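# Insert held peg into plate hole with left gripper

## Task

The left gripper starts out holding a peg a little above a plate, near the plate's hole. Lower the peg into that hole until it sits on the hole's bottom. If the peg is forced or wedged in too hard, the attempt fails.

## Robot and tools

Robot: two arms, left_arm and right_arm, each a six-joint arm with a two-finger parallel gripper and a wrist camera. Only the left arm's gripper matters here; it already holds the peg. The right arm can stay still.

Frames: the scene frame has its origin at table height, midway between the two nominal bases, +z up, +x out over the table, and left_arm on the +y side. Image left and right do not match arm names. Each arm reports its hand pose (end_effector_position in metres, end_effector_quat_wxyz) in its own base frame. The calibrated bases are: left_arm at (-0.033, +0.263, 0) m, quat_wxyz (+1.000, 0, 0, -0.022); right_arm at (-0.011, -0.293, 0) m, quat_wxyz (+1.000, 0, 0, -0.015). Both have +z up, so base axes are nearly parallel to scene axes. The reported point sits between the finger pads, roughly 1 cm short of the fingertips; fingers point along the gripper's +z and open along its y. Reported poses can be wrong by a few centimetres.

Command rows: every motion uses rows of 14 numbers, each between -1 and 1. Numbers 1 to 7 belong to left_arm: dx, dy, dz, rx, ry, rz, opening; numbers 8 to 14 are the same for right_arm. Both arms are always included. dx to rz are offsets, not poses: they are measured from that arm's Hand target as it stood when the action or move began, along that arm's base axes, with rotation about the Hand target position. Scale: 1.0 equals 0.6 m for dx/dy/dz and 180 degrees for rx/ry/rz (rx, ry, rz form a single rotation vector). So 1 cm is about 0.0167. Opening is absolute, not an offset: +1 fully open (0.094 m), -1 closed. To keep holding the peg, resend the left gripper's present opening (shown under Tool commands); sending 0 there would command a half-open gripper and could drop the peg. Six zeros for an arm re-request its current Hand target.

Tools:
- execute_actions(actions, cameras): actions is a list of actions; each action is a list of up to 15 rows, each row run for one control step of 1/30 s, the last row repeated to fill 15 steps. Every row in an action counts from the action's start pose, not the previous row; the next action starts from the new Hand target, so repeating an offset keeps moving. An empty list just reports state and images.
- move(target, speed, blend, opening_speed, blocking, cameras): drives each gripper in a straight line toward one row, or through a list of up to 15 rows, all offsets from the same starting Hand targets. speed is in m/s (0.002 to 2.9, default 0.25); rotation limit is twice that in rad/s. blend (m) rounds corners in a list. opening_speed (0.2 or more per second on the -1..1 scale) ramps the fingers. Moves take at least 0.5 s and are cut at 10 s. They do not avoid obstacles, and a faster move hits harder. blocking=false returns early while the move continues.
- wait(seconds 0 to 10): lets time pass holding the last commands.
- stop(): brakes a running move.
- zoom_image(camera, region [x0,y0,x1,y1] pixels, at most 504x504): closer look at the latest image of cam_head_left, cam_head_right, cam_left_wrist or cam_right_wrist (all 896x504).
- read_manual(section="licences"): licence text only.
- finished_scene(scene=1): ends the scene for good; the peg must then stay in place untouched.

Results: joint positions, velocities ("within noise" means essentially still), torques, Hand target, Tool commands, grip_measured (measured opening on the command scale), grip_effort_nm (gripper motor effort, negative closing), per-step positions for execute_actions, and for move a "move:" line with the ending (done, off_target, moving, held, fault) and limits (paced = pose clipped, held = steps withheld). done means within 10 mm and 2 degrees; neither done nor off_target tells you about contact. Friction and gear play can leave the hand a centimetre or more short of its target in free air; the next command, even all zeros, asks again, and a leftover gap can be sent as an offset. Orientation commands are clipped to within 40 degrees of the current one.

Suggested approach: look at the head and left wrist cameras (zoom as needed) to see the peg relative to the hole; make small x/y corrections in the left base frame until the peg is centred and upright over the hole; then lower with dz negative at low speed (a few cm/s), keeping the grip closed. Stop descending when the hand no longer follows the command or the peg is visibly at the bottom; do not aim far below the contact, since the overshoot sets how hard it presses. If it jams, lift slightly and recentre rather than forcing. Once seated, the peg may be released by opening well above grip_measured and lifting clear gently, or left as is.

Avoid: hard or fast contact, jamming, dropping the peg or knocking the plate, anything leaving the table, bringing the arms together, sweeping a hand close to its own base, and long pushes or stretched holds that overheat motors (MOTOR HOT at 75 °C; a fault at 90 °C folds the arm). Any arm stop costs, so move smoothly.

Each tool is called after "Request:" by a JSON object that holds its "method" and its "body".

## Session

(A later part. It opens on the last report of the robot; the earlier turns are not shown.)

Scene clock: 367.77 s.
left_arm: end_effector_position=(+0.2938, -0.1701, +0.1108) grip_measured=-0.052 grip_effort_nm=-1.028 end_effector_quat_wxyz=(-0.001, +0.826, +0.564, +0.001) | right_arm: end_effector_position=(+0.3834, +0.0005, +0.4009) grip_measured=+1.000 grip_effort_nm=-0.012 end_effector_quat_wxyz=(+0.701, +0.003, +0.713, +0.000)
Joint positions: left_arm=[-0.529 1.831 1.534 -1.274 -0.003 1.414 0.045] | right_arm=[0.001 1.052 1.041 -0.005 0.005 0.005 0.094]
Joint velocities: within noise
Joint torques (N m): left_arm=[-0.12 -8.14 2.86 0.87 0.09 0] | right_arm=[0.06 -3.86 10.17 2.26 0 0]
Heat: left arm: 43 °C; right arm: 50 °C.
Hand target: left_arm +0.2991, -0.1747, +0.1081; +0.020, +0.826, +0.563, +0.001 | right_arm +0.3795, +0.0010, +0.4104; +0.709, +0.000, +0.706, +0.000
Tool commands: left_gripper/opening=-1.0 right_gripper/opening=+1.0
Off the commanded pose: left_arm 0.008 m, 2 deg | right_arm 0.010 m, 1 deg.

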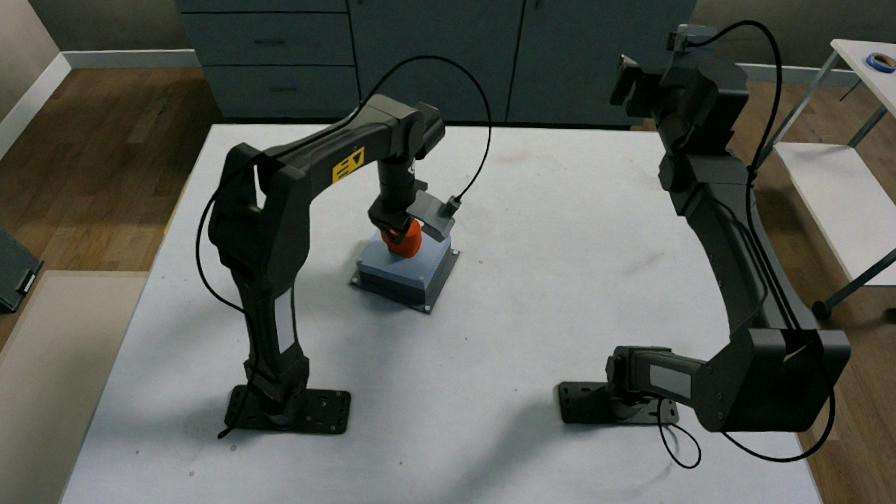

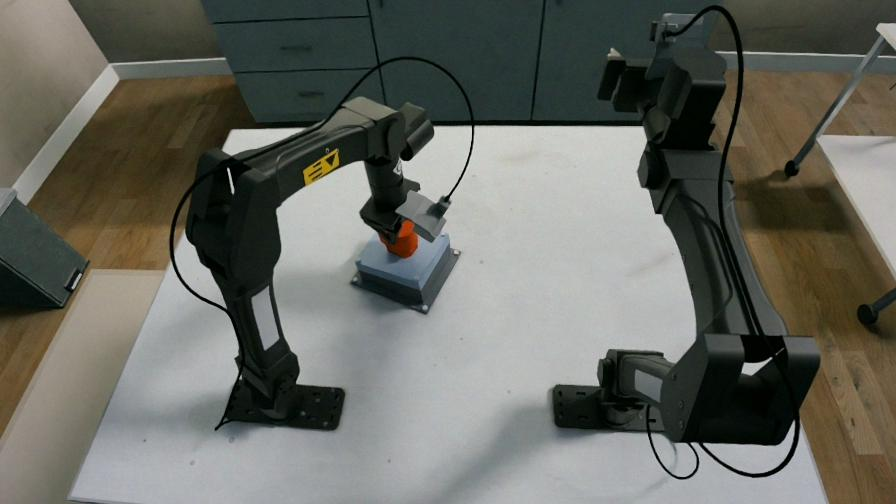

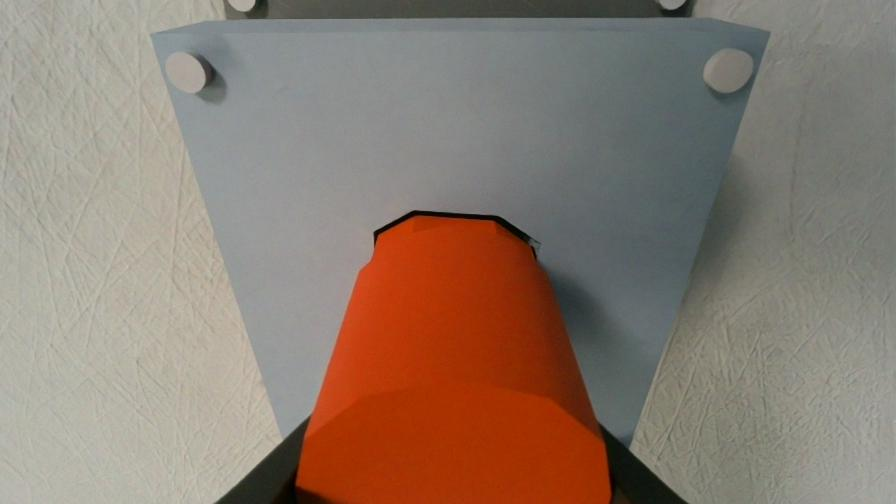

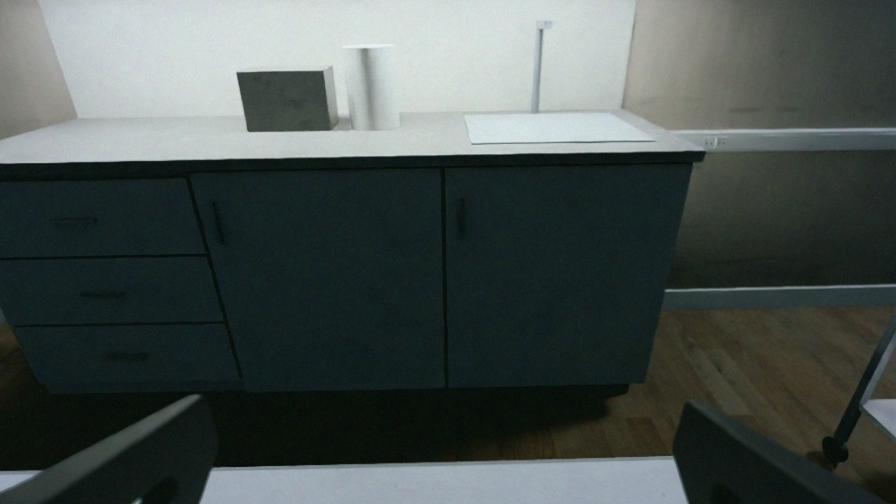

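Request:
{"method": "zoom_image", "body": {"camera": "cam_head_right", "region": [376, 222, 426, 266]}}

Request:
{"method": "zoom_image", "body": {"camera": "cam_head_left", "region": [376, 222, 426, 266]}}

Scaled by 10.080 from the camera's 896x504 image, which has a finer 1280x720 frame.

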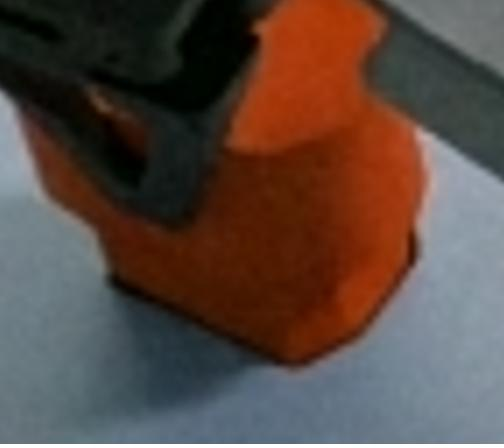

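Scaled by 10.080 from the camera's 896x504 image, which has a finer 1280x720 frame.

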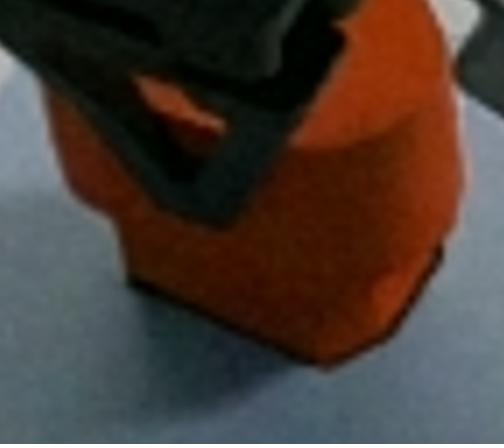

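Request:
{"method": "zoom_image", "body": {"camera": "cam_left_wrist", "region": [140, 10, 340, 122]}}

Request:
{"method": "zoom_image", "body": {"camera": "cam_left_wrist", "region": [220, 380, 420, 492]}}

Request:
{"method": "zoom_image", "body": {"camera": "cam_left_wrist", "region": [600, 10, 800, 122]}}

Request:
{"method": "zoom_image", "body": {"camera": "cam_left_wrist", "region": [540, 380, 740, 492]}}

Scaled by 2.520 from the camera's 896x504 image, which has a finer 1280x720 frame.

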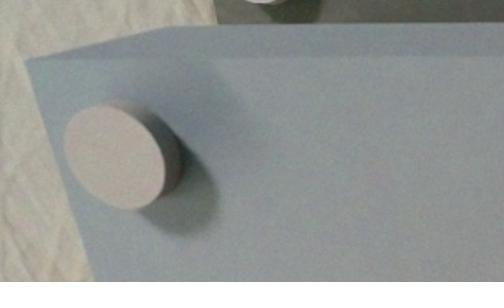

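Scaled by 2.520 from the camera's 896x504 image, which has a finer 1280x720 frame.

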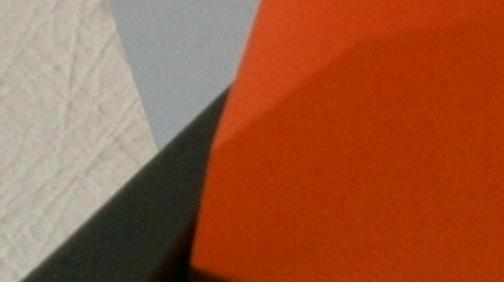

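Scaled by 2.520 from the camera's 896x504 image, which has a finer 1280x720 frame.

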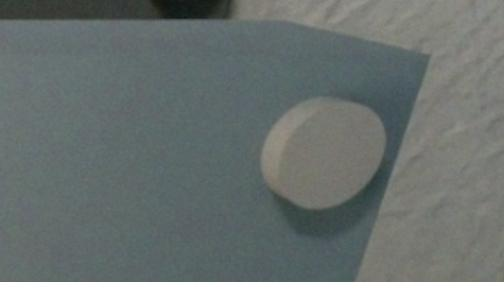

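Scaled by 2.520 from the camera's 896x504 image, which has a finer 1280x720 frame.

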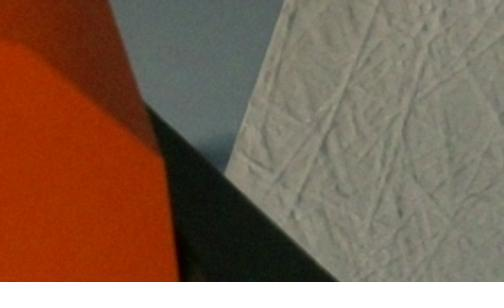

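Request:
{"method": "execute_actions", "body": {"actions": [[[0.0018,0.0008,0,0,0,0,-1,0,0,0,0,0,0,1],[0.0027,0.003,0,0,0,0,-1,0,0,0,0,0,0,1],[0.0015,0.0048,0,0,0,0,-1,0,0,0,0,0,0,1],[-0.0006,0.006,0,0,0,0,-1,0,0,0,0,0,0,1],[-0.0035,0.006,0,0,0,0,-1,0,0,0,0,0,0,1],[-0.006,0.0043,0,0,0,0,-1,0,0,0,0,0,0,1],[-0.0073,0.0015,0,0,0,0,-1,0,0,0,0,0,0,1],[-0.0073,-0.0015,0,0,0,0,-1,0,0,0,0,0,0,1],[-0.006,-0.0043,0,0,0,0,-1,0,0,0,0,0,0,1],[-0.0037,-0.0065,0,0,0,0,-1,0,0,0,0,0,0,1],[-0.0008,-0.0075,0,0,0,0,-1,0,0,0,0,0,0,1],[0.0023,-0.0071,0,0,0,0,-1,0,0,0,0,0,0,1],[0.005,-0.0056,0,0,0,0,-1,0,0,0,0,0,0,1],[0.0069,-0.003,0,0,0,0,-1,0,0,0,0,0,0,1],[0.0075,0,0,0,0,0,-1,0,0,0,0,0,0,1]],[[-0.0006,0.0028,0,0,0,0,-1,0,0,0,0,0,0,1],[-0.0028,0.0048,0,0,0,0,-1,0,0,0,0,0,0,1],[-0.0056,0.0056,0,0,0,0,-1,0,0,0,0,0,0,1],[-0.0081,0.005,0,0,0,0,-1,0,0,0,0,0,0,1],[-0.01,0.0041,0,0,0,0,-1,0,0,0,0,0,0,1],[-0.0113,0.0027,0,0,0,0,-1,0,0,0,0,0,0,1],[-0.0114,0.0008,0,0,0,0,-1,0,0,0,0,0,0,1],[-0.0107,-0.0007,0,0,0,0,-1,0,0,0,0,0,0,1],[-0.0097,-0.0016,0,0,0,0,-1,0,0,0,0,0,0,1],[-0.0084,-0.002,0,0,0,0,-1,0,0,0,0,0,0,1],[-0.0077,-0.0018,0,0,0,0,-1,0,0,0,0,0,0,1],[-0.0073,-0.001,0,0,0,0,-1,0,0,0,0,0,0,1],[-0.0075,0,0,0,0,0,-1,0,0,0,0,0,0,1]]], "cameras": ["cam_left_wrist"]}}

Request:
{"method": "zoom_image", "body": {"camera": "cam_left_wrist", "region": [340, 160, 580, 310]}}

Scene clock: 438.10 s.
left_arm: end_effector_position=(+0.2932, -0.1701, +0.1108) grip_measured=-0.052 grip_effort_nm=-1.023 end_effector_quat_wxyz=(+0.004, +0.826, +0.563, +0.004) | right_arm: end_effector_position=(+0.3834, +0.0005, +0.4009) grip_measured=+1.000 grip_effort_nm=-0.012 end_effector_quat_wxyz=(+0.701, +0.003, +0.713, +0.000)
Joint positions: left_arm=[-0.531 1.819 1.518 -1.26 -0.004 1.414 0.045] | right_arm=[0.001 1.052 1.041 -0.005 0.005 0.005 0.094]
Joint velocities: within noise
Joint torques (N m): left_arm=[0.28 -7.16 3.85 0.71 0.14 0.03] | right_arm=[0.01 -3.88 10.14 2.28 0.01 0.02]
Heat: left arm: 42 °C; right arm: 50 °C.
Hand target: left_arm +0.2991, -0.1747, +0.1081; +0.020, +0.826, +0.563, +0.001 | right_arm +0.3795, +0.0010, +0.4104; +0.709, +0.000, +0.706, +0.000
Off the commanded pose: left_arm 0.008 m, 2 deg | right_arm 0.010 m, 1 deg.
Step readings (end_effector_position of left_arm | right_arm):
0: (+0.2938, -0.1701, +0.1108) | (+0.3834, +0.0005, +0.4009)
1: (+0.2938, -0.1701, +0.1108) | (+0.3834, +0.0005, +0.4009)
2: (+0.2938, -0.1701, +0.1108) | (+0.3834, +0.0005, +0.4009)
4: (+0.2938, -0.1701, +0.1113) | (+0.3834, +0.0005, +0.4009)
8: (+0.2931, -0.1703, +0.1108) | (+0.3834, +0.0005, +0.4009)
15: (+0.2929, -0.1705, +0.1108) | (+0.3834, +0.0005, +0.4009)
16: (+0.2929, -0.1705, +0.1108) | (+0.3834, +0.0005, +0.4009)
17: (+0.2932, -0.1701, +0.1108) | (+0.3834, +0.0005, +0.4009)
19: (+0.2932, -0.1701, +0.1108) | (+0.3834, +0.0005, +0.4009)
23: (+0.2932, -0.1701, +0.1108) | (+0.3834, +0.0005, +0.4009)
30: (+0.2932, -0.1701, +0.1108) | (+0.3834, +0.0005, +0.4009)
Images, in order (width x height): cam_left_wrist 896x504.

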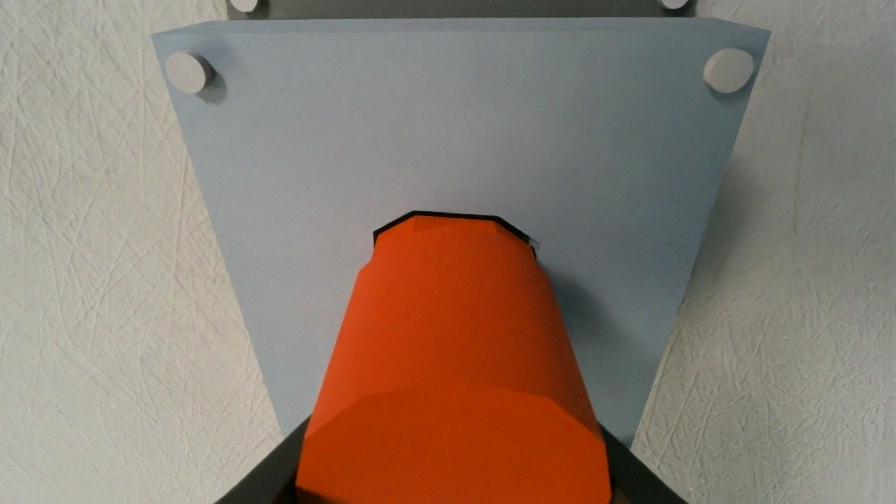

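Scaled by 2.100 from the camera's 896x504 image, which has a finer 1280x720 frame.

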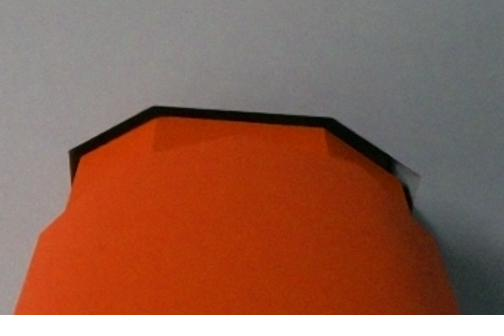

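Request:
{"method": "move", "body": {"target": [-0.003,-0.0052,0.0083,0,0,0,-1,0,0,0,0,0,0,1], "speed": 0.03, "cameras": []}}

Request:
{"method": "move", "body": {"target": [-0.002,-0.0035,0.0,0,0,0,-1,0,0,0,0,0,0,1], "speed": 0.03, "cameras": ["cam_left_wrist"]}}

Request:
{"method": "zoom_image", "body": {"camera": "cam_left_wrist", "region": [340, 160, 580, 310]}}

Scene clock: 448.60 s.
left_arm: end_effector_position=(+0.2929, -0.1705, +0.1108) grip_measured=-0.052 grip_effort_nm=-1.028 end_effector_quat_wxyz=(+0.004, +0.826, +0.563, +0.004) | right_arm: end_effector_position=(+0.3834, +0.0005, +0.4009) grip_measured=+1.000 grip_effort_nm=-0.012 end_effector_quat_wxyz=(+0.701, +0.003, +0.713, +0.000)
Joint positions: left_arm=[-0.532 1.819 1.518 -1.26 -0.004 1.412 0.045] | right_arm=[0.001 1.052 1.041 -0.005 0.005 0.005 0.094]
Joint velocities: within noise
Joint torques (N m): left_arm=[-0.8 -7.25 5.29 0.55 0.12 -0.11] | right_arm=[-0.02 -3.79 10.14 2.26 0.02 0.02]
Heat: left arm: 41 °C; right arm: 50 °C.
Hand target: left_arm +0.2973, -0.1778, +0.1131; +0.020, +0.826, +0.563, +0.001 | right_arm +0.3795, +0.0010, +0.4104; +0.709, +0.000, +0.706, +0.000
Off the commanded pose: left_arm 0.009 m, 2 deg | right_arm 0.010 m, 1 deg.
move: done
No camera images: "cameras" was empty.

Scene clock: 449.60 s.
left_arm: end_effector_position=(+0.2929, -0.1705, +0.1108) grip_measured=-0.052 grip_effort_nm=-1.023 end_effector_quat_wxyz=(+0.004, +0.825, +0.565, +0.004) | right_arm: end_effector_position=(+0.3834, +0.0005, +0.4009) grip_measured=+1.000 grip_effort_nm=-0.012 end_effector_quat_wxyz=(+0.701, +0.003, +0.713, +0.000)
Joint positions: left_arm=[-0.532 1.819 1.518 -1.26 -0.004 1.409 0.045] | right_arm=[0.001 1.052 1.041 -0.005 0.005 0.005 0.094]
Joint velocities: within noise
Joint torques (N m): left_arm=[-0.9 -7.42 5.18 0.5 0.12 -0.1] | right_arm=[0.03 -3.92 10.19 2.27 0.01 0.01]
Heat: left arm: 41 °C; right arm: 50 °C.
Hand target: left_arm +0.2961, -0.1799, +0.1131; +0.020, +0.826, +0.563, +0.001 | right_arm +0.3795, +0.0010, +0.4104; +0.709, +0.000, +0.706, +0.000
Off the commanded pose: left_arm 0.010 m, 2 deg | right_arm 0.010 m, 1 deg.
move: done
Images, in order (width x height): cam_left_wrist 896x504.

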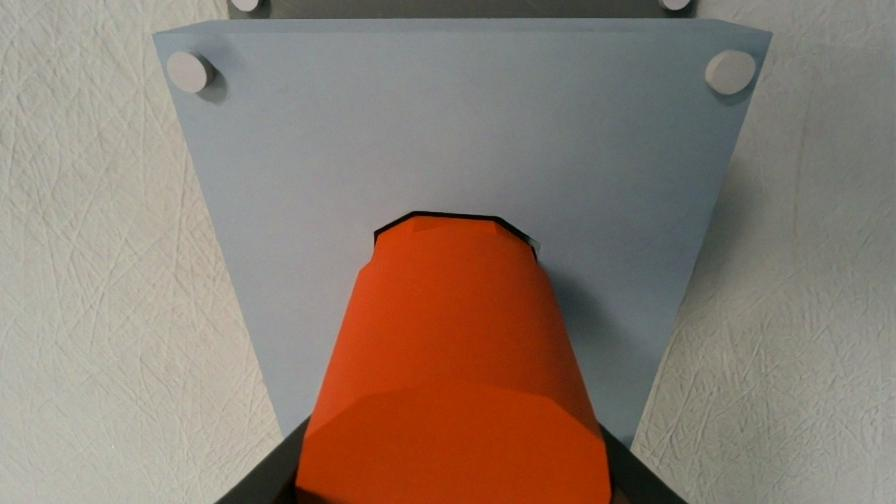

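Scaled by 2.100 from the camera's 896x504 image, which has a finer 1280x720 frame.

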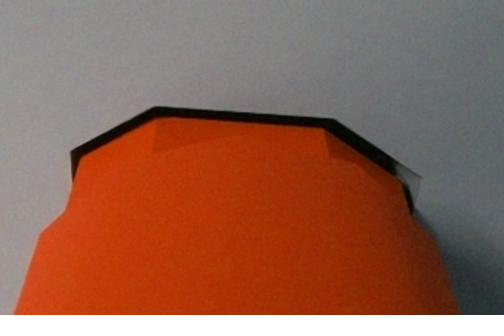

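Request:
{"method": "execute_actions", "body": {"actions": [[[0.002,0.0017,0.001,0,0,0,-1,0,0,0,0,0,0,1],[-0.0005,-0.0027,0.002,0,0,0,-1,0,0,0,0,0,0,1],[-0.0013,-0.0041,0.002,0,0,0,-1,0,0,0,0,0,0,1],[-0.0021,-0.0055,0.002,0,0,0,-1,0,0,0,0,0,0,1],[-0.0005,-0.0027,0.002,0,0,0,-1,0,0,0,0,0,0,1],[0.002,0.0017,0.002,0,0,0,-1,0,0,0,0,0,0,1],[0.0045,0.006,0.002,0,0,0,-1,0,0,0,0,0,0,1],[0.007,0.0103,0.002,0,0,0,-1,0,0,0,0,0,0,1],[0.0082,0.0125,0.002,0,0,0,-1,0,0,0,0,0,0,1],[0.007,0.0103,0.002,0,0,0,-1,0,0,0,0,0,0,1],[0.0045,0.006,0.002,0,0,0,-1,0,0,0,0,0,0,1],[0.0024,0.0024,0.002,0,0,0,-1,0,0,0,0,0,0,1],[0.0012,0.0002,0.002,0,0,0,-1,0,0,0,0,0,0,1],[0.0016,0.001,0.002,0,0,0,-1,0,0,0,0,0,0,1],[0.0032,0.0038,0.002,0,0,0,-1,0,0,0,0,0,0,1]],[[0.0012,0.0022,0,0,0,0,-1,0,0,0,0,0,0,1],[0.0025,0.0043,0,0,0,0,-1,0,0,0,0,0,0,1],[0.0033,0.0058,0,0,0,0,-1,0,0,0,0,0,0,1],[0.002,0.0036,0,0,0,0,-1,0,0,0,0,0,0,1],[0.0013,0.0022,0,0,0,0,-1,0,0,0,0,0,0,1]]], "cameras": ["cam_left_wrist"]}}

Request:
{"method": "zoom_image", "body": {"camera": "cam_left_wrist", "region": [340, 160, 580, 310]}}

Scene clock: 458.57 s.
left_arm: end_effector_position=(+0.2931, -0.1703, +0.1108) grip_measured=-0.052 grip_effort_nm=-1.023 end_effector_quat_wxyz=(+0.003, +0.825, +0.565, +0.005) | right_arm: end_effector_position=(+0.3834, +0.0005, +0.4009) grip_measured=+1.000 grip_effort_nm=-0.017 end_effector_quat_wxyz=(+0.701, +0.003, +0.713, +0.000)
Joint positions: left_arm=[-0.532 1.819 1.518 -1.26 -0.006 1.409 0.045] | right_arm=[0.001 1.052 1.041 -0.005 0.005 0.005 0.094]
Joint velocities: within noise
Joint torques (N m): left_arm=[0.1 -7.09 5.83 0.46 0.12 0.03] | right_arm=[-0.03 -3.86 10.15 2.23 0.01 0]
Heat: left arm: 41 °C; right arm: 50 °C.
Hand target: left_arm +0.2988, -0.1763, +0.1143; +0.020, +0.826, +0.563, +0.001 | right_arm +0.3795, +0.0010, +0.4104; +0.709, +0.000, +0.706, +0.000
Off the commanded pose: left_arm 0.009 m, 2 deg | right_arm 0.010 m, 1 deg.
Step readings (end_effector_position of left_arm | right_arm):
0: (+0.2929, -0.1705, +0.1108) | (+0.3834, +0.0005, +0.4009)
1: (+0.2929, -0.1705, +0.1108) | (+0.3834, +0.0005, +0.4009)
2: (+0.2929, -0.1705, +0.1108) | (+0.3834, +0.0005, +0.4009)
4: (+0.2929, -0.1705, +0.1108) | (+0.3834, +0.0005, +0.4009)
8: (+0.2931, -0.1703, +0.1108) | (+0.3834, +0.0005, +0.4009)
15: (+0.2931, -0.1703, +0.1108) | (+0.3834, +0.0005, +0.4009)
16: (+0.2931, -0.1703, +0.1108) | (+0.3834, +0.0005, +0.4009)
17: (+0.2931, -0.1703, +0.1108) | (+0.3834, +0.0005, +0.4009)
19: (+0.2931, -0.1703, +0.1108) | (+0.3834, +0.0005, +0.4009)
23: (+0.2931, -0.1703, +0.1108) | (+0.3834, +0.0005, +0.4009)
30: (+0.2931, -0.1703, +0.1108) | (+0.3834, +0.0005, +0.4009)
Images, in order (width x height): cam_left_wrist 896x504.

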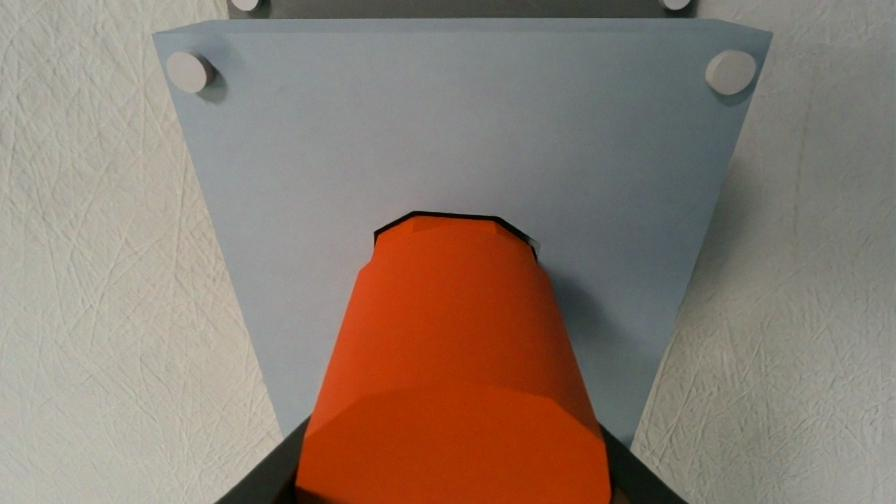

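Scaled by 2.100 from the camera's 896x504 image, which has a finer 1280x720 frame.

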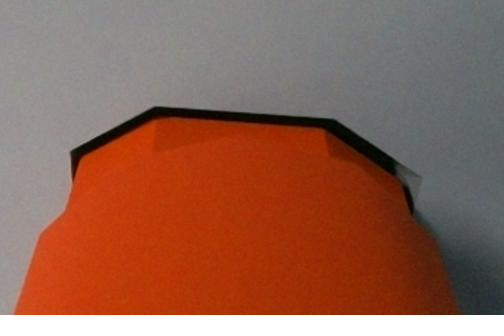

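Request:
{"method": "move", "body": {"target": [0,0,0.02,0,0,0,-1,0,0,0,0,0,0,1], "speed": 0.05, "cameras": ["cam_left_wrist"]}}

Request:
{"method": "zoom_image", "body": {"camera": "cam_left_wrist", "region": [340, 160, 580, 310]}}

Scene clock: 478.67 s.
left_arm: end_effector_position=(+0.2959, -0.1720, +0.1159) grip_measured=-0.052 grip_effort_nm=-1.028 end_effector_quat_wxyz=(+0.009, +0.825, +0.565, +0.007) | right_arm: end_effector_position=(+0.3834, +0.0005, +0.4009) grip_measured=+1.000 grip_effort_nm=-0.017 end_effector_quat_wxyz=(+0.701, +0.003, +0.713, +0.000)
Joint positions: left_arm=[-0.532 1.819 1.538 -1.268 -0.006 1.408 0.045] | right_arm=[0.001 1.052 1.041 -0.005 0.005 0.005 0.094]
Joint velocities: within noise
Joint torques (N m): left_arm=[-0.09 -7.39 7.95 0.07 0.11 0.02] | right_arm=[0.05 -3.86 10.22 2.24 0 0]
Heat: left arm: 41 °C; right arm: 50 °C.
Hand target: left_arm +0.2988, -0.1763, +0.1263; +0.020, +0.826, +0.563, +0.001 | right_arm +0.3795, +0.0010, +0.4104; +0.709, +0.000, +0.706, +0.000
Off the commanded pose: left_arm 0.012 m, 1 deg | right_arm 0.010 m, 1 deg.
move: off_target (left_arm)
Images, in order (width x height): cam_left_wrist 896x504.

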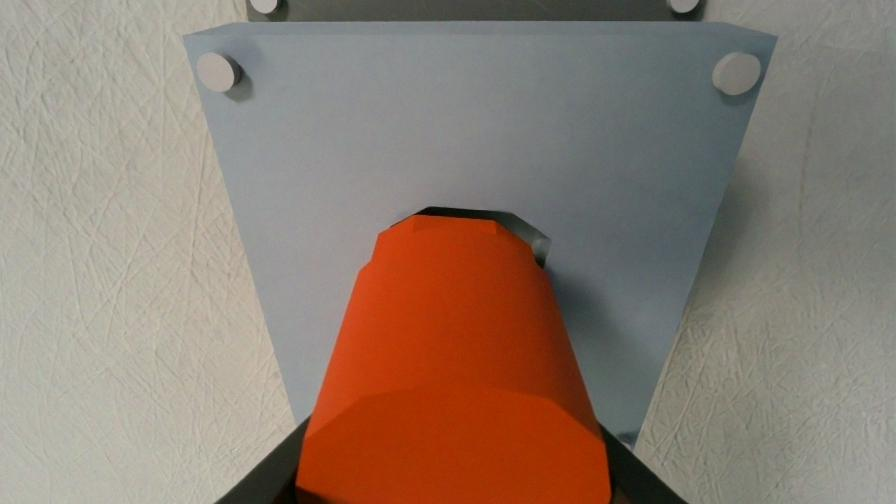

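Scaled by 2.100 from the camera's 896x504 image, which has a finer 1280x720 frame.

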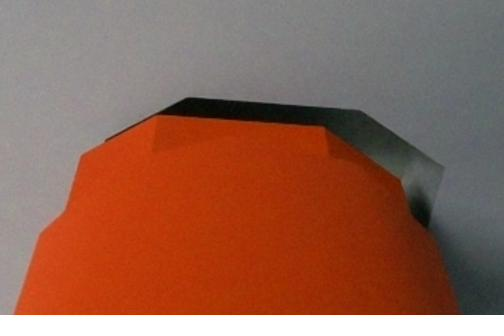

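Request:
{"method": "execute_actions", "body": {"actions": [[[-0.0025,-0.0043,0,0,0,0,-1,0,0,0,0,0,0,1],[-0.005,-0.0087,0,0,0,0,-1,0,0,0,0,0,0,1],[-0.0058,-0.0101,0,0,0,0,-1,0,0,0,0,0,0,1],[-0.005,-0.0087,0,0,0,0,-1,0,0,0,0,0,0,1],[-0.0025,-0.0043,0,0,0,0,-1,0,0,0,0,0,0,1],[0,0,0,0,0,0,-1,0,0,0,0,0,0,1],[0.0025,0.0043,0,0,0,0,-1,0,0,0,0,0,0,1],[0.0042,0.0072,0,0,0,0,-1,0,0,0,0,0,0,1],[0.0042,0.0072,0,0,0,0,-1,0,0,0,0,0,0,1],[0.0025,0.0043,0,0,0,0,-1,0,0,0,0,0,0,1],[0,0,0,0,0,0,-1,0,0,0,0,0,0,1],[-0.0021,-0.0036,0,0,0,0,-1,0,0,0,0,0,0,1],[-0.0033,-0.0058,0,0,0,0,-1,0,0,0,0,0,0,1],[-0.0029,-0.005,0,0,0,0,-1,0,0,0,0,0,0,1],[-0.0013,-0.0022,0,0,0,0,-1,0,0,0,0,0,0,1]],[[0.0012,0.0022,0,0,0,0,-1,0,0,0,0,0,0,1],[0.0025,0.0043,0,0,0,0,-1,0,0,0,0,0,0,1],[0.0033,0.0058,0,0,0,0,-1,0,0,0,0,0,0,1],[0.002,0.0036,0,0,0,0,-1,0,0,0,0,0,0,1],[0.0013,0.0022,0,0,0,0,-1,0,0,0,0,0,0,1]]], "cameras": ["cam_left_wrist"]}}

Scene clock: 493.60 s.
left_arm: end_effector_position=(+0.2972, -0.1697, +0.1159) grip_measured=-0.052 grip_effort_nm=-1.028 end_effector_quat_wxyz=(+0.009, +0.823, +0.568, +0.007) | right_arm: end_effector_position=(+0.3834, +0.0005, +0.4009) grip_measured=+1.000 grip_effort_nm=-0.017 end_effector_quat_wxyz=(+0.701, +0.003, +0.713, +0.000)
Joint positions: left_arm=[-0.525 1.819 1.538 -1.268 -0.006 1.409 0.045] | right_arm=[0.001 1.052 1.041 -0.005 0.005 0.005 0.094]
Joint velocities: within noise
Joint torques (N m): left_arm=[-0.16 -7.12 7.86 0.05 0.11 0.02] | right_arm=[-0.01 -3.88 10.13 2.26 0.01 0.02]
Heat: left arm: 45 °C; right arm: 50 °C.
Hand target: left_arm +0.2988, -0.1763, +0.1263; +0.020, +0.826, +0.563, +0.001 | right_arm +0.3795, +0.0010, +0.4104; +0.709, +0.000, +0.706, +0.000
Off the commanded pose: left_arm 0.012 m, 2 deg | right_arm 0.010 m, 1 deg.
Step readings (end_effector_position of left_arm | right_arm):
0: (+0.2959, -0.1720, +0.1159) | (+0.3834, +0.0005, +0.4009)
1: (+0.2959, -0.1720, +0.1159) | (+0.3834, +0.0005, +0.4009)
2: (+0.2959, -0.1720, +0.1159) | (+0.3834, +0.0005, +0.4009)
4: (+0.2959, -0.1720, +0.1159) | (+0.3834, +0.0005, +0.4009)
8: (+0.2959, -0.1720, +0.1159) | (+0.3834, +0.0005, +0.4009)
15: (+0.2965, -0.1710, +0.1159) | (+0.3834, +0.0005, +0.4009)
16: (+0.2965, -0.1710, +0.1159) | (+0.3834, +0.0005, +0.4009)
17: (+0.2967, -0.1706, +0.1159) | (+0.3834, +0.0005, +0.4009)
19: (+0.2967, -0.1706, +0.1159) | (+0.3834, +0.0005, +0.4009)
23: (+0.2970, -0.1701, +0.1159) | (+0.3834, +0.0005, +0.4009)
30: (+0.2975, -0.1692, +0.1159) | (+0.3834, +0.0005, +0.4009)
Images, in order (width x height): cam_left_wrist 896x504.

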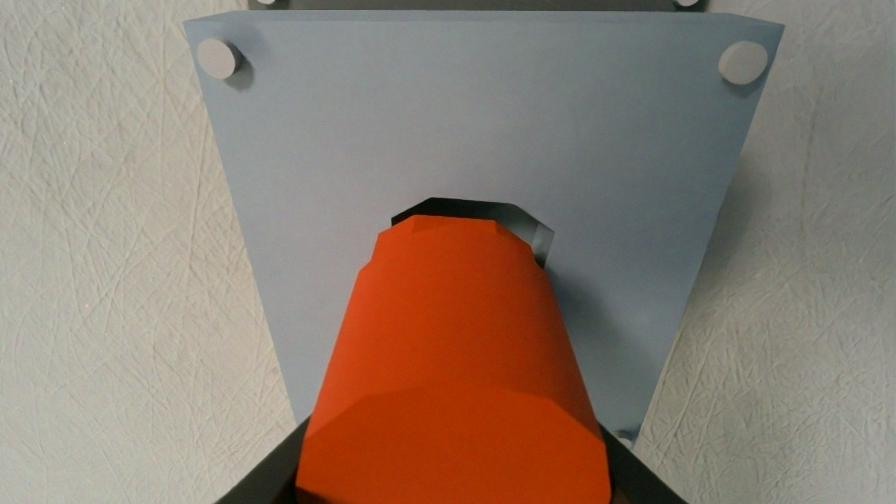

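Request:
{"method": "execute_actions", "body": {"actions": [[[-0.005,-0.0087,0,0,0,0,-1,0,0,0,0,0,0,1],[-0.0083,-0.0144,0,0,0,0,-1,0,0,0,0,0,0,1],[-0.01,-0.0173,0,0,0,0,-1,0,0,0,0,0,0,1],[-0.0092,-0.0159,0,0,0,0,-1,0,0,0,0,0,0,1],[-0.0067,-0.0115,0,0,0,0,-1,0,0,0,0,0,0,1],[-0.0033,-0.0058,0,0,0,0,-1,0,0,0,0,0,0,1],[0,0,0,0,0,0,-1,0,0,0,0,0,0,1],[0.0025,0.0043,0,0,0,0,-1,0,0,0,0,0,0,1],[0.0033,0.0058,0,0,0,0,-1,0,0,0,0,0,0,1],[0.0025,0.0043,0,0,0,0,-1,0,0,0,0,0,0,1],[0,0,0,0,0,0,-1,0,0,0,0,0,0,1],[-0.0025,-0.0043,0,0,0,0,-1,0,0,0,0,0,0,1],[-0.0042,-0.0072,0,0,0,0,-1,0,0,0,0,0,0,1],[-0.0042,-0.0072,0,0,0,0,-1,0,0,0,0,0,0,1],[-0.0025,-0.0043,0,0,0,0,-1,0,0,0,0,0,0,1]],[[0.0008,0.0014,0,0,0,0,-1,0,0,0,0,0,0,1],[0.0017,0.0029,0,0,0,0,-1,0,0,0,0,0,0,1]]], "cameras": ["cam_left_wrist"]}}

Scene clock: 507.17 s.
left_arm: end_effector_position=(+0.2946, -0.1742, +0.1159) grip_measured=-0.052 grip_effort_nm=-1.023 end_effector_quat_wxyz=(+0.010, +0.826, +0.564, +0.006) | right_arm: end_effector_position=(+0.3834, +0.0005, +0.4009) grip_measured=+1.000 grip_effort_nm=-0.017 end_effector_quat_wxyz=(+0.701, +0.003, +0.713, +0.000)
Joint positions: left_arm=[-0.539 1.819 1.538 -1.268 -0.003 1.405 0.045] | right_arm=[0.001 1.052 1.041 -0.005 0.005 0.005 0.094]
Joint velocities: within noise
Joint torques (N m): left_arm=[0.25 -7.23 8.13 0.06 0.06 0.05] | right_arm=[0.02 -3.85 10.17 2.24 0.02 0]
Heat: left arm: 46 °C; right arm: 50 °C.
Hand target: left_arm +0.2984, -0.1772, +0.1263; +0.020, +0.826, +0.563, +0.001 | right_arm +0.3795, +0.0010, +0.4104; +0.709, +0.000, +0.706, +0.000
Off the commanded pose: left_arm 0.011 m, 1 deg | right_arm 0.010 m, 1 deg.
Step readings (end_effector_position of left_arm | right_arm):
0: (+0.2970, -0.1701, +0.1159) | (+0.3834, +0.0005, +0.4009)
1: (+0.2970, -0.1701, +0.1159) | (+0.3834, +0.0005, +0.4009)
2: (+0.2970, -0.1701, +0.1159) | (+0.3834, +0.0005, +0.4009)
4: (+0.2954, -0.1729, +0.1159) | (+0.3834, +0.0005, +0.4009)
8: (+0.2917, -0.1790, +0.1159) | (+0.3834, +0.0005, +0.4009)
15: (+0.2963, -0.1713, +0.1159) | (+0.3834, +0.0005, +0.4009)
16: (+0.2961, -0.1717, +0.1159) | (+0.3834, +0.0005, +0.4009)
17: (+0.2958, -0.1722, +0.1159) | (+0.3834, +0.0005, +0.4009)
19: (+0.2953, -0.1731, +0.1159) | (+0.3834, +0.0005, +0.4009)
23: (+0.2942, -0.1749, +0.1159) | (+0.3834, +0.0005, +0.4009)
30: (+0.2954, -0.1729, +0.1159) | (+0.3834, +0.0005, +0.4009)
Images, in order (width x height): cam_left_wrist 896x504.

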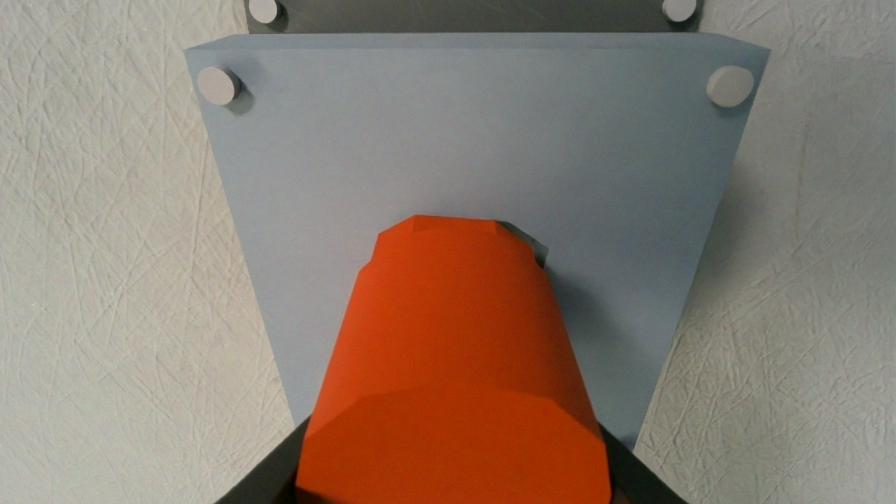

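Request:
{"method": "execute_actions", "body": {"actions": [[[0.0033,0.0058,0,0,0,0,-1,0,0,0,0,0,0,1],[0.0058,0.0101,0,0,0,0,-1,0,0,0,0,0,0,1],[0.0067,0.0115,0,0,0,0,-1,0,0,0,0,0,0,1],[0.0067,0.0115,0,0,0,0,-1,0,0,0,0,0,0,1],[0.0033,0.0058,0,0,0,0,-1,0,0,0,0,0,0,1],[0,0,0,0,0,0,-1,0,0,0,0,0,0,1]]], "cameras": []}}

Scene clock: 514.03 s.
left_arm: end_effector_position=(+0.2962, -0.1715, +0.1159) grip_measured=-0.052 grip_effort_nm=-1.028 end_effector_quat_wxyz=(+0.009, +0.826, +0.564, +0.006) | right_arm: end_effector_position=(+0.3834, +0.0005, +0.4009) grip_measured=+1.000 grip_effort_nm=-0.012 end_effector_quat_wxyz=(+0.701, +0.003, +0.713, +0.000)
Joint positions: left_arm=[-0.529 1.819 1.538 -1.268 -0.003 1.414 0.045] | right_arm=[0.001 1.052 1.041 -0.005 0.005 0.005 0.094]
Joint velocities: within noise
Joint torques (N m): left_arm=[-0.55 -7.43 8.25 0.01 0.12 -0.07] | right_arm=[0.02 -3.89 10.17 2.27 0.02 0.01]
Heat: left arm: 46 °C; right arm: 50 °C.
Hand target: left_arm +0.2984, -0.1772, +0.1263; +0.020, +0.826, +0.563, +0.001 | right_arm +0.3795, +0.0010, +0.4104; +0.709, +0.000, +0.706, +0.000
Off the commanded pose: left_arm 0.012 m, 1 deg | right_arm 0.010 m, 1 deg.
Step readings (end_effector_position of left_arm | right_arm):
0: (+0.2946, -0.1742, +0.1159) | (+0.3834, +0.0005, +0.4009)
1: (+0.2946, -0.1742, +0.1159) | (+0.3834, +0.0005, +0.4009)
2: (+0.2949, -0.1738, +0.1159) | (+0.3834, +0.0005, +0.4009)
4: (+0.2959, -0.1720, +0.1159) | (+0.3834, +0.0005, +0.4009)
8: (+0.2983, -0.1679, +0.1159) | (+0.3834, +0.0005, +0.4009)
15: (+0.2964, -0.1711, +0.1159) | (+0.3834, +0.0005, +0.4009)
No camera images: "cameras" was empty.

Request:
{"method": "execute_actions", "body": {"actions": [[[-0.0021,-0.0036,0,0,0,0,-1,0,0,0,0,0,0,1],[-0.0038,-0.0065,0,0,0,0,-1,0,0,0,0,0,0,1],[-0.0038,-0.0065,0,0,0,0,-1,0,0,0,0,0,0,1],[0,0,0,0,0,0,-1,0,0,0,0,0,0,1]]], "cameras": []}}

Scene clock: 517.63 s.
left_arm: end_effector_position=(+0.2962, -0.1715, +0.1159) grip_measured=-0.052 grip_effort_nm=-1.028 end_effector_quat_wxyz=(+0.009, +0.824, +0.566, +0.006) | right_arm: end_effector_position=(+0.3834, +0.0005, +0.4009) grip_measured=+1.000 grip_effort_nm=-0.012 end_effector_quat_wxyz=(+0.701, +0.003, +0.713, +0.000)
Joint positions: left_arm=[-0.529 1.819 1.538 -1.268 -0.003 1.409 0.045] | right_arm=[0.001 1.052 1.041 -0.005 0.005 0.005 0.094]
Joint velocities: within noise
Joint torques (N m): left_arm=[0.12 -7.17 8.21 0.04 0.09 -0.01] | right_arm=[0.03 -3.86 10.15 2.25 0.02 0.02]
Heat: left arm: 47 °C; right arm: 50 °C.
Hand target: left_arm +0.2984, -0.1772, +0.1263; +0.020, +0.826, +0.563, +0.001 | right_arm +0.3795, +0.0010, +0.4104; +0.709, +0.000, +0.706, +0.000
Off the commanded pose: left_arm 0.012 m, 1 deg | right_arm 0.010 m, 1 deg.
Step readings (end_effector_position of left_arm | right_arm):
0: (+0.2962, -0.1715, +0.1159) | (+0.3834, +0.0005, +0.4009)
1: (+0.2962, -0.1715, +0.1159) | (+0.3834, +0.0005, +0.4009)
2: (+0.2962, -0.1715, +0.1159) | (+0.3834, +0.0005, +0.4009)
4: (+0.2962, -0.1715, +0.1159) | (+0.3834, +0.0005, +0.4009)
8: (+0.2962, -0.1715, +0.1159) | (+0.3834, +0.0005, +0.4009)
15: (+0.2962, -0.1715, +0.1159) | (+0.3834, +0.0005, +0.4009)
No camera images: "cameras" was empty.

Request:
{"method": "execute_actions", "body": {"actions": [[[-0.003,-0.0052,0,0,0,0,-1,0,0,0,0,0,0,1],[-0.005,-0.0087,0,0,0,0,-1,0,0,0,0,0,0,1],[-0.0058,-0.0101,0,0,0,0,-1,0,0,0,0,0,0,1],[-0.0058,-0.0101,0,0,0,0,-1,0,0,0,0,0,0,1],[-0.003,-0.0052,0,0,0,0,-1,0,0,0,0,0,0,1],[0,0,0,0,0,0,-1,0,0,0,0,0,0,1]]], "cameras": []}}

Scene clock: 521.97 s.
left_arm: end_effector_position=(+0.2957, -0.1724, +0.1159) grip_measured=-0.052 grip_effort_nm=-1.023 end_effector_quat_wxyz=(+0.009, +0.824, +0.567, +0.006) | right_arm: end_effector_position=(+0.3834, +0.0005, +0.4009) grip_measured=+1.000 grip_effort_nm=-0.012 end_effector_quat_wxyz=(+0.701, +0.003, +0.713, +0.000)
Joint positions: left_arm=[-0.532 1.819 1.538 -1.268 -0.003 1.403 0.045] | right_arm=[0.001 1.052 1.041 -0.005 0.005 0.005 0.094]
Joint velocities: within noise
Joint torques (N m): left_arm=[0.43 -7.38 8.01 0.08 0.14 0.1] | right_arm=[0.05 -3.81 10.18 2.27 0.01 0.02]
Heat: left arm: 47 °C; right arm: 50 °C.
Hand target: left_arm +0.2984, -0.1772, +0.1263; +0.020, +0.826, +0.563, +0.001 | right_arm +0.3795, +0.0010, +0.4104; +0.709, +0.000, +0.706, +0.000
Off the commanded pose: left_arm 0.012 m, 1 deg | right_arm 0.010 m, 1 deg.
Step readings (end_effector_position of left_arm | right_arm):
0: (+0.2962, -0.1715, +0.1159) | (+0.3834, +0.0005, +0.4009)
1: (+0.2962, -0.1715, +0.1159) | (+0.3834, +0.0005, +0.4009)
2: (+0.2962, -0.1715, +0.1159) | (+0.3834, +0.0005, +0.4009)
4: (+0.2959, -0.1720, +0.1159) | (+0.3834, +0.0005, +0.4009)
8: (+0.2943, -0.1747, +0.1159) | (+0.3834, +0.0005, +0.4009)
15: (+0.2943, -0.1747, +0.1159) | (+0.3834, +0.0005, +0.4009)
No camera images: "cameras" was empty.

Request:
{"method": "move", "body": {"target": [0,0,-0.025,0,0,0,-1,0,0,0,0,0,0,1], "speed": 0.05, "cameras": ["cam_left_wrist"]}}

Request:
{"method": "zoom_image", "body": {"camera": "cam_left_wrist", "region": [340, 160, 580, 310]}}

Scene clock: 527.63 s.
left_arm: end_effector_position=(+0.2939, -0.1714, +0.1135) grip_measured=-0.052 grip_effort_nm=-1.023 end_effector_quat_wxyz=(+0.006, +0.824, +0.567, +0.004) | right_arm: end_effector_position=(+0.3834, +0.0005, +0.4009) grip_measured=+1.000 grip_effort_nm=-0.017 end_effector_quat_wxyz=(+0.701, +0.003, +0.713, +0.000)
Joint positions: left_arm=[-0.532 1.819 1.529 -1.266 -0.003 1.403 0.045] | right_arm=[0.001 1.052 1.041 -0.005 0.005 0.005 0.094]
Joint velocities: within noise
Joint torques (N m): left_arm=[0.51 -6.89 4.18 0.7 0.1 0.02] | right_arm=[-0.02 -3.86 10.21 2.27 0.02 0.02]
Heat: left arm: 47 °C; right arm: 50 °C.
Hand target: left_arm +0.2984, -0.1772, +0.1113; +0.020, +0.826, +0.563, +0.001 | right_arm +0.3795, +0.0010, +0.4104; +0.709, +0.000, +0.706, +0.000
Off the commanded pose: left_arm 0.008 m, 2 deg | right_arm 0.010 m, 1 deg.
move: done
Images, in order (width x height): cam_left_wrist 896x504.

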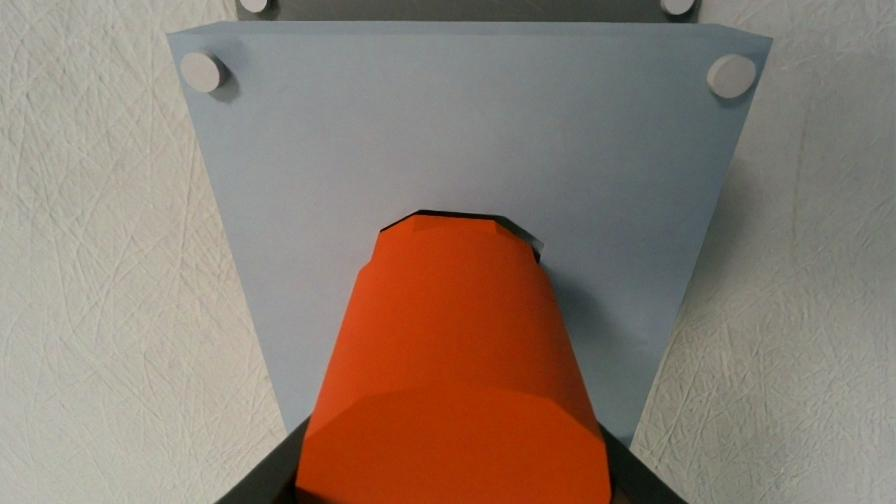

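Scaled by 2.100 from the camera's 896x504 image, which has a finer 1280x720 frame.

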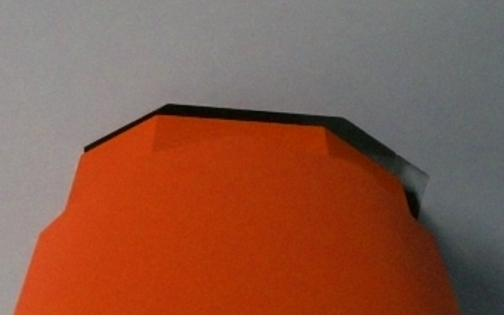

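Request:
{"method": "move", "body": {"target": [0,0,-0.007,0,0,0,-1,0,0,0,0,0,0,1], "speed": 0.05, "cameras": ["cam_left_wrist"]}}

Request:
{"method": "zoom_image", "body": {"camera": "cam_left_wrist", "region": [340, 160, 580, 310]}}

Scene clock: 531.90 s.
left_arm: end_effector_position=(+0.2939, -0.1714, +0.1128) grip_measured=-0.052 grip_effort_nm=-1.028 end_effector_quat_wxyz=(+0.006, +0.824, +0.567, +0.004) | right_arm: end_effector_position=(+0.3834, +0.0005, +0.4009) grip_measured=+1.000 grip_effort_nm=-0.022 end_effector_quat_wxyz=(+0.701, +0.003, +0.713, +0.000)
Joint positions: left_arm=[-0.532 1.819 1.526 -1.263 -0.003 1.403 0.045] | right_arm=[0.001 1.052 1.041 -0.005 0.005 0.005 0.094]
Joint velocities: within noise
Joint torques (N m): left_arm=[0.64 -6.95 3.11 0.84 0.12 0.06] | right_arm=[-0.03 -3.92 10.09 2.24 0.03 0.02]
Heat: left arm: 45 °C; right arm: 50 °C.
Hand target: left_arm +0.2984, -0.1772, +0.1071; +0.020, +0.826, +0.563, +0.001 | right_arm +0.3795, +0.0010, +0.4104; +0.709, +0.000, +0.706, +0.000
Off the commanded pose: left_arm 0.009 m, 2 deg | right_arm 0.010 m, 1 deg.
move: done
Images, in order (width x height): cam_left_wrist 896x504.

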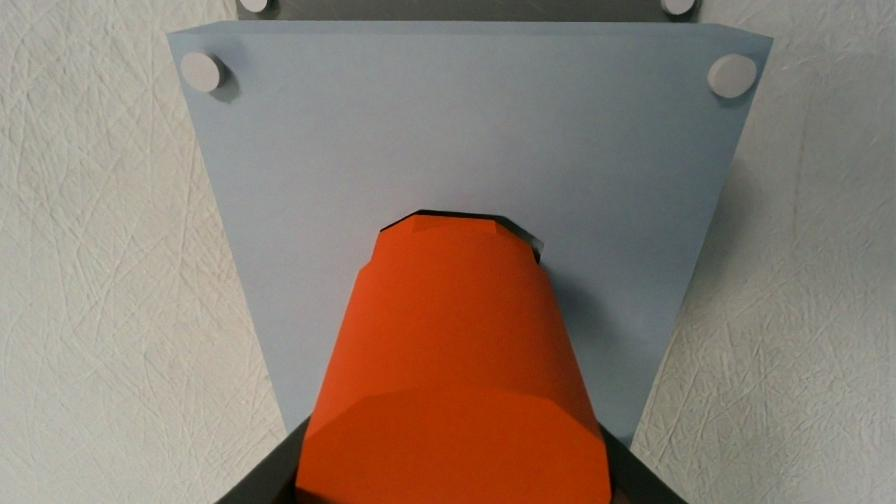

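Scaled by 2.100 from the camera's 896x504 image, which has a finer 1280x720 frame.

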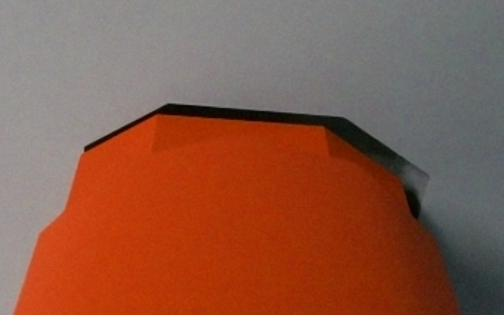

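Request:
{"method": "wait", "body": {"seconds": 0, "cameras": ["cam_right_wrist"]}}

Request:
{"method": "zoom_image", "body": {"camera": "cam_right_wrist", "region": [0, 370, 300, 504]}}

Request:
{"method": "zoom_image", "body": {"camera": "cam_right_wrist", "region": [600, 370, 896, 504]}}

Scene clock: 556.83 s.
left_arm: end_effector_position=(+0.2939, -0.1714, +0.1128) grip_measured=-0.052 grip_effort_nm=-1.028 end_effector_quat_wxyz=(+0.006, +0.824, +0.567, +0.004) | right_arm: end_effector_position=(+0.3834, +0.0005, +0.4009) grip_measured=+1.000 grip_effort_nm=-0.017 end_effector_quat_wxyz=(+0.701, +0.003, +0.713, +0.000)
Joint positions: left_arm=[-0.532 1.819 1.526 -1.263 -0.003 1.403 0.045] | right_arm=[0.001 1.052 1.041 -0.005 0.005 0.005 0.094]
Joint velocities: within noise
Joint torques (N m): left_arm=[0.62 -7.01 3.15 0.86 0.11 0.04] | right_arm=[-0.03 -3.86 10.19 2.26 0.03 0.02]
Heat: left arm: 42 °C; right arm: 50 °C.
Hand target: left_arm +0.2984, -0.1772, +0.1071; +0.020, +0.826, +0.563, +0.001 | right_arm +0.3795, +0.0010, +0.4104; +0.709, +0.000, +0.706, +0.000
Tool commands: left_gripper/opening=-1.0 right_gripper/opening=+1.0
Off the commanded pose: left_arm 0.009 m, 2 deg | right_arm 0.010 m, 1 deg.
Images, in order (width x height): cam_right_wrist 896x504.

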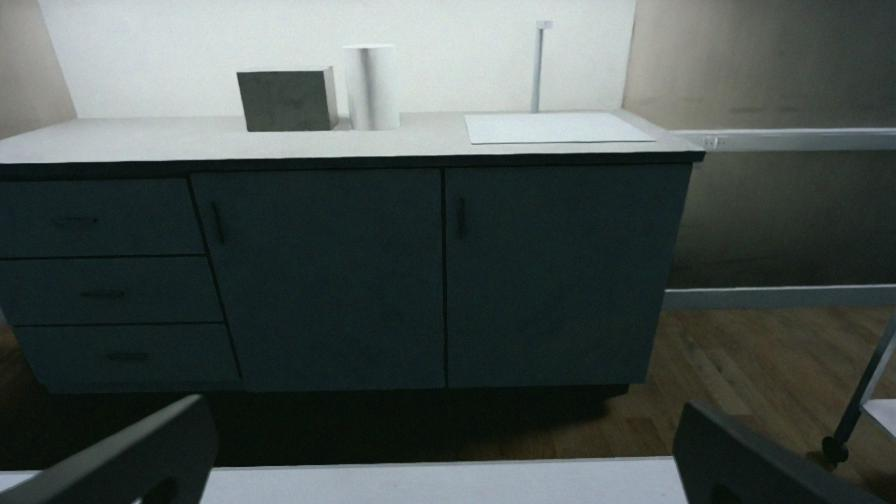

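Scaled by 1.680 from the camera's 896x504 image, which has a finer 1280x720 frame.

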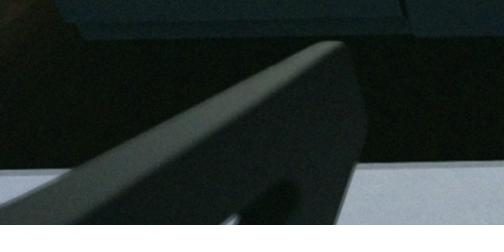

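Scaled by 1.703 from the camera's 896x504 image, which has a finer 1280x720 frame.

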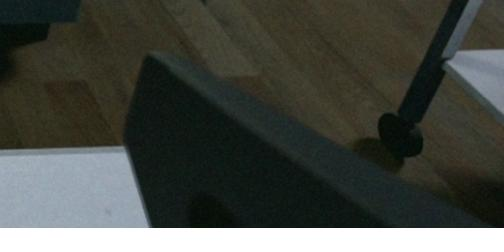

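Request:
{"method": "move", "body": {"target": [-0.003,0.0017,0.035,-0.0129,0.005,0,-1,0,0,0,0,0,0,1], "speed": 0.05, "cameras": ["cam_left_wrist"]}}

Request:
{"method": "zoom_image", "body": {"camera": "cam_left_wrist", "region": [340, 160, 580, 310]}}

Scene clock: 585.07 s.
left_arm: end_effector_position=(+0.2946, -0.1703, +0.1128) grip_measured=-0.052 grip_effort_nm=-1.023 end_effector_quat_wxyz=(+0.013, +0.822, +0.569, -0.011) | right_arm: end_effector_position=(+0.3834, +0.0005, +0.4009) grip_measured=+1.000 grip_effort_nm=-0.012 end_effector_quat_wxyz=(+0.701, +0.003, +0.713, +0.000)
Joint positions: left_arm=[-0.511 1.819 1.526 -1.263 0.031 1.42 0.045] | right_arm=[0.001 1.052 1.041 -0.005 0.005 0.005 0.094]
Joint velocities: within noise
Joint torques (N m): left_arm=[0.73 -8.39 8.05 0 0.19 0.11] | right_arm=[0.05 -3.86 10.11 2.26 -0.01 0.02]
Heat: left arm: 41 °C; right arm: 50 °C.
Hand target: left_arm +0.2966, -0.1762, +0.1281; +0.032, +0.826, +0.563, -0.016 | right_arm +0.3795, +0.0010, +0.4104; +0.709, +0.000, +0.706, +0.000
Off the commanded pose: left_arm 0.016 m, 2 deg | right_arm 0.010 m, 1 deg.
move: off_target (left_arm)
Images, in order (width x height): cam_left_wrist 896x504.

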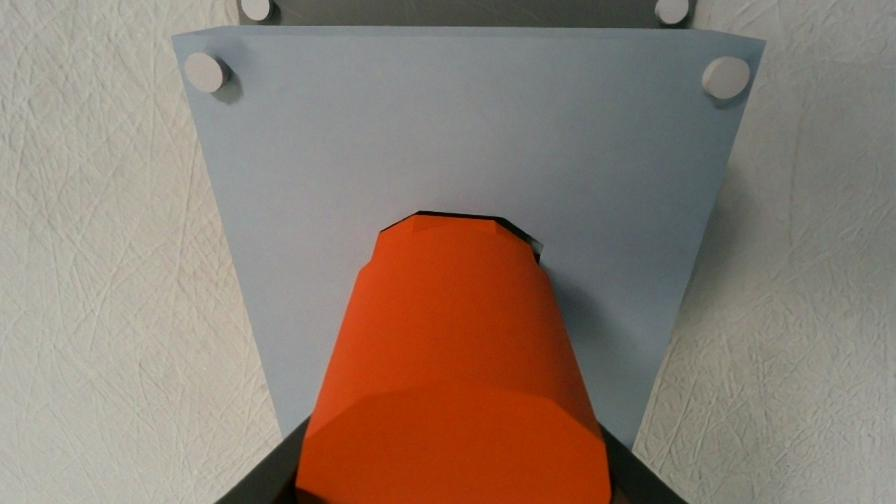

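Scaled by 2.100 from the camera's 896x504 image, which has a finer 1280x720 frame.

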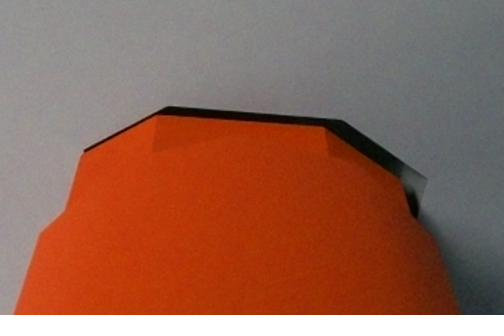

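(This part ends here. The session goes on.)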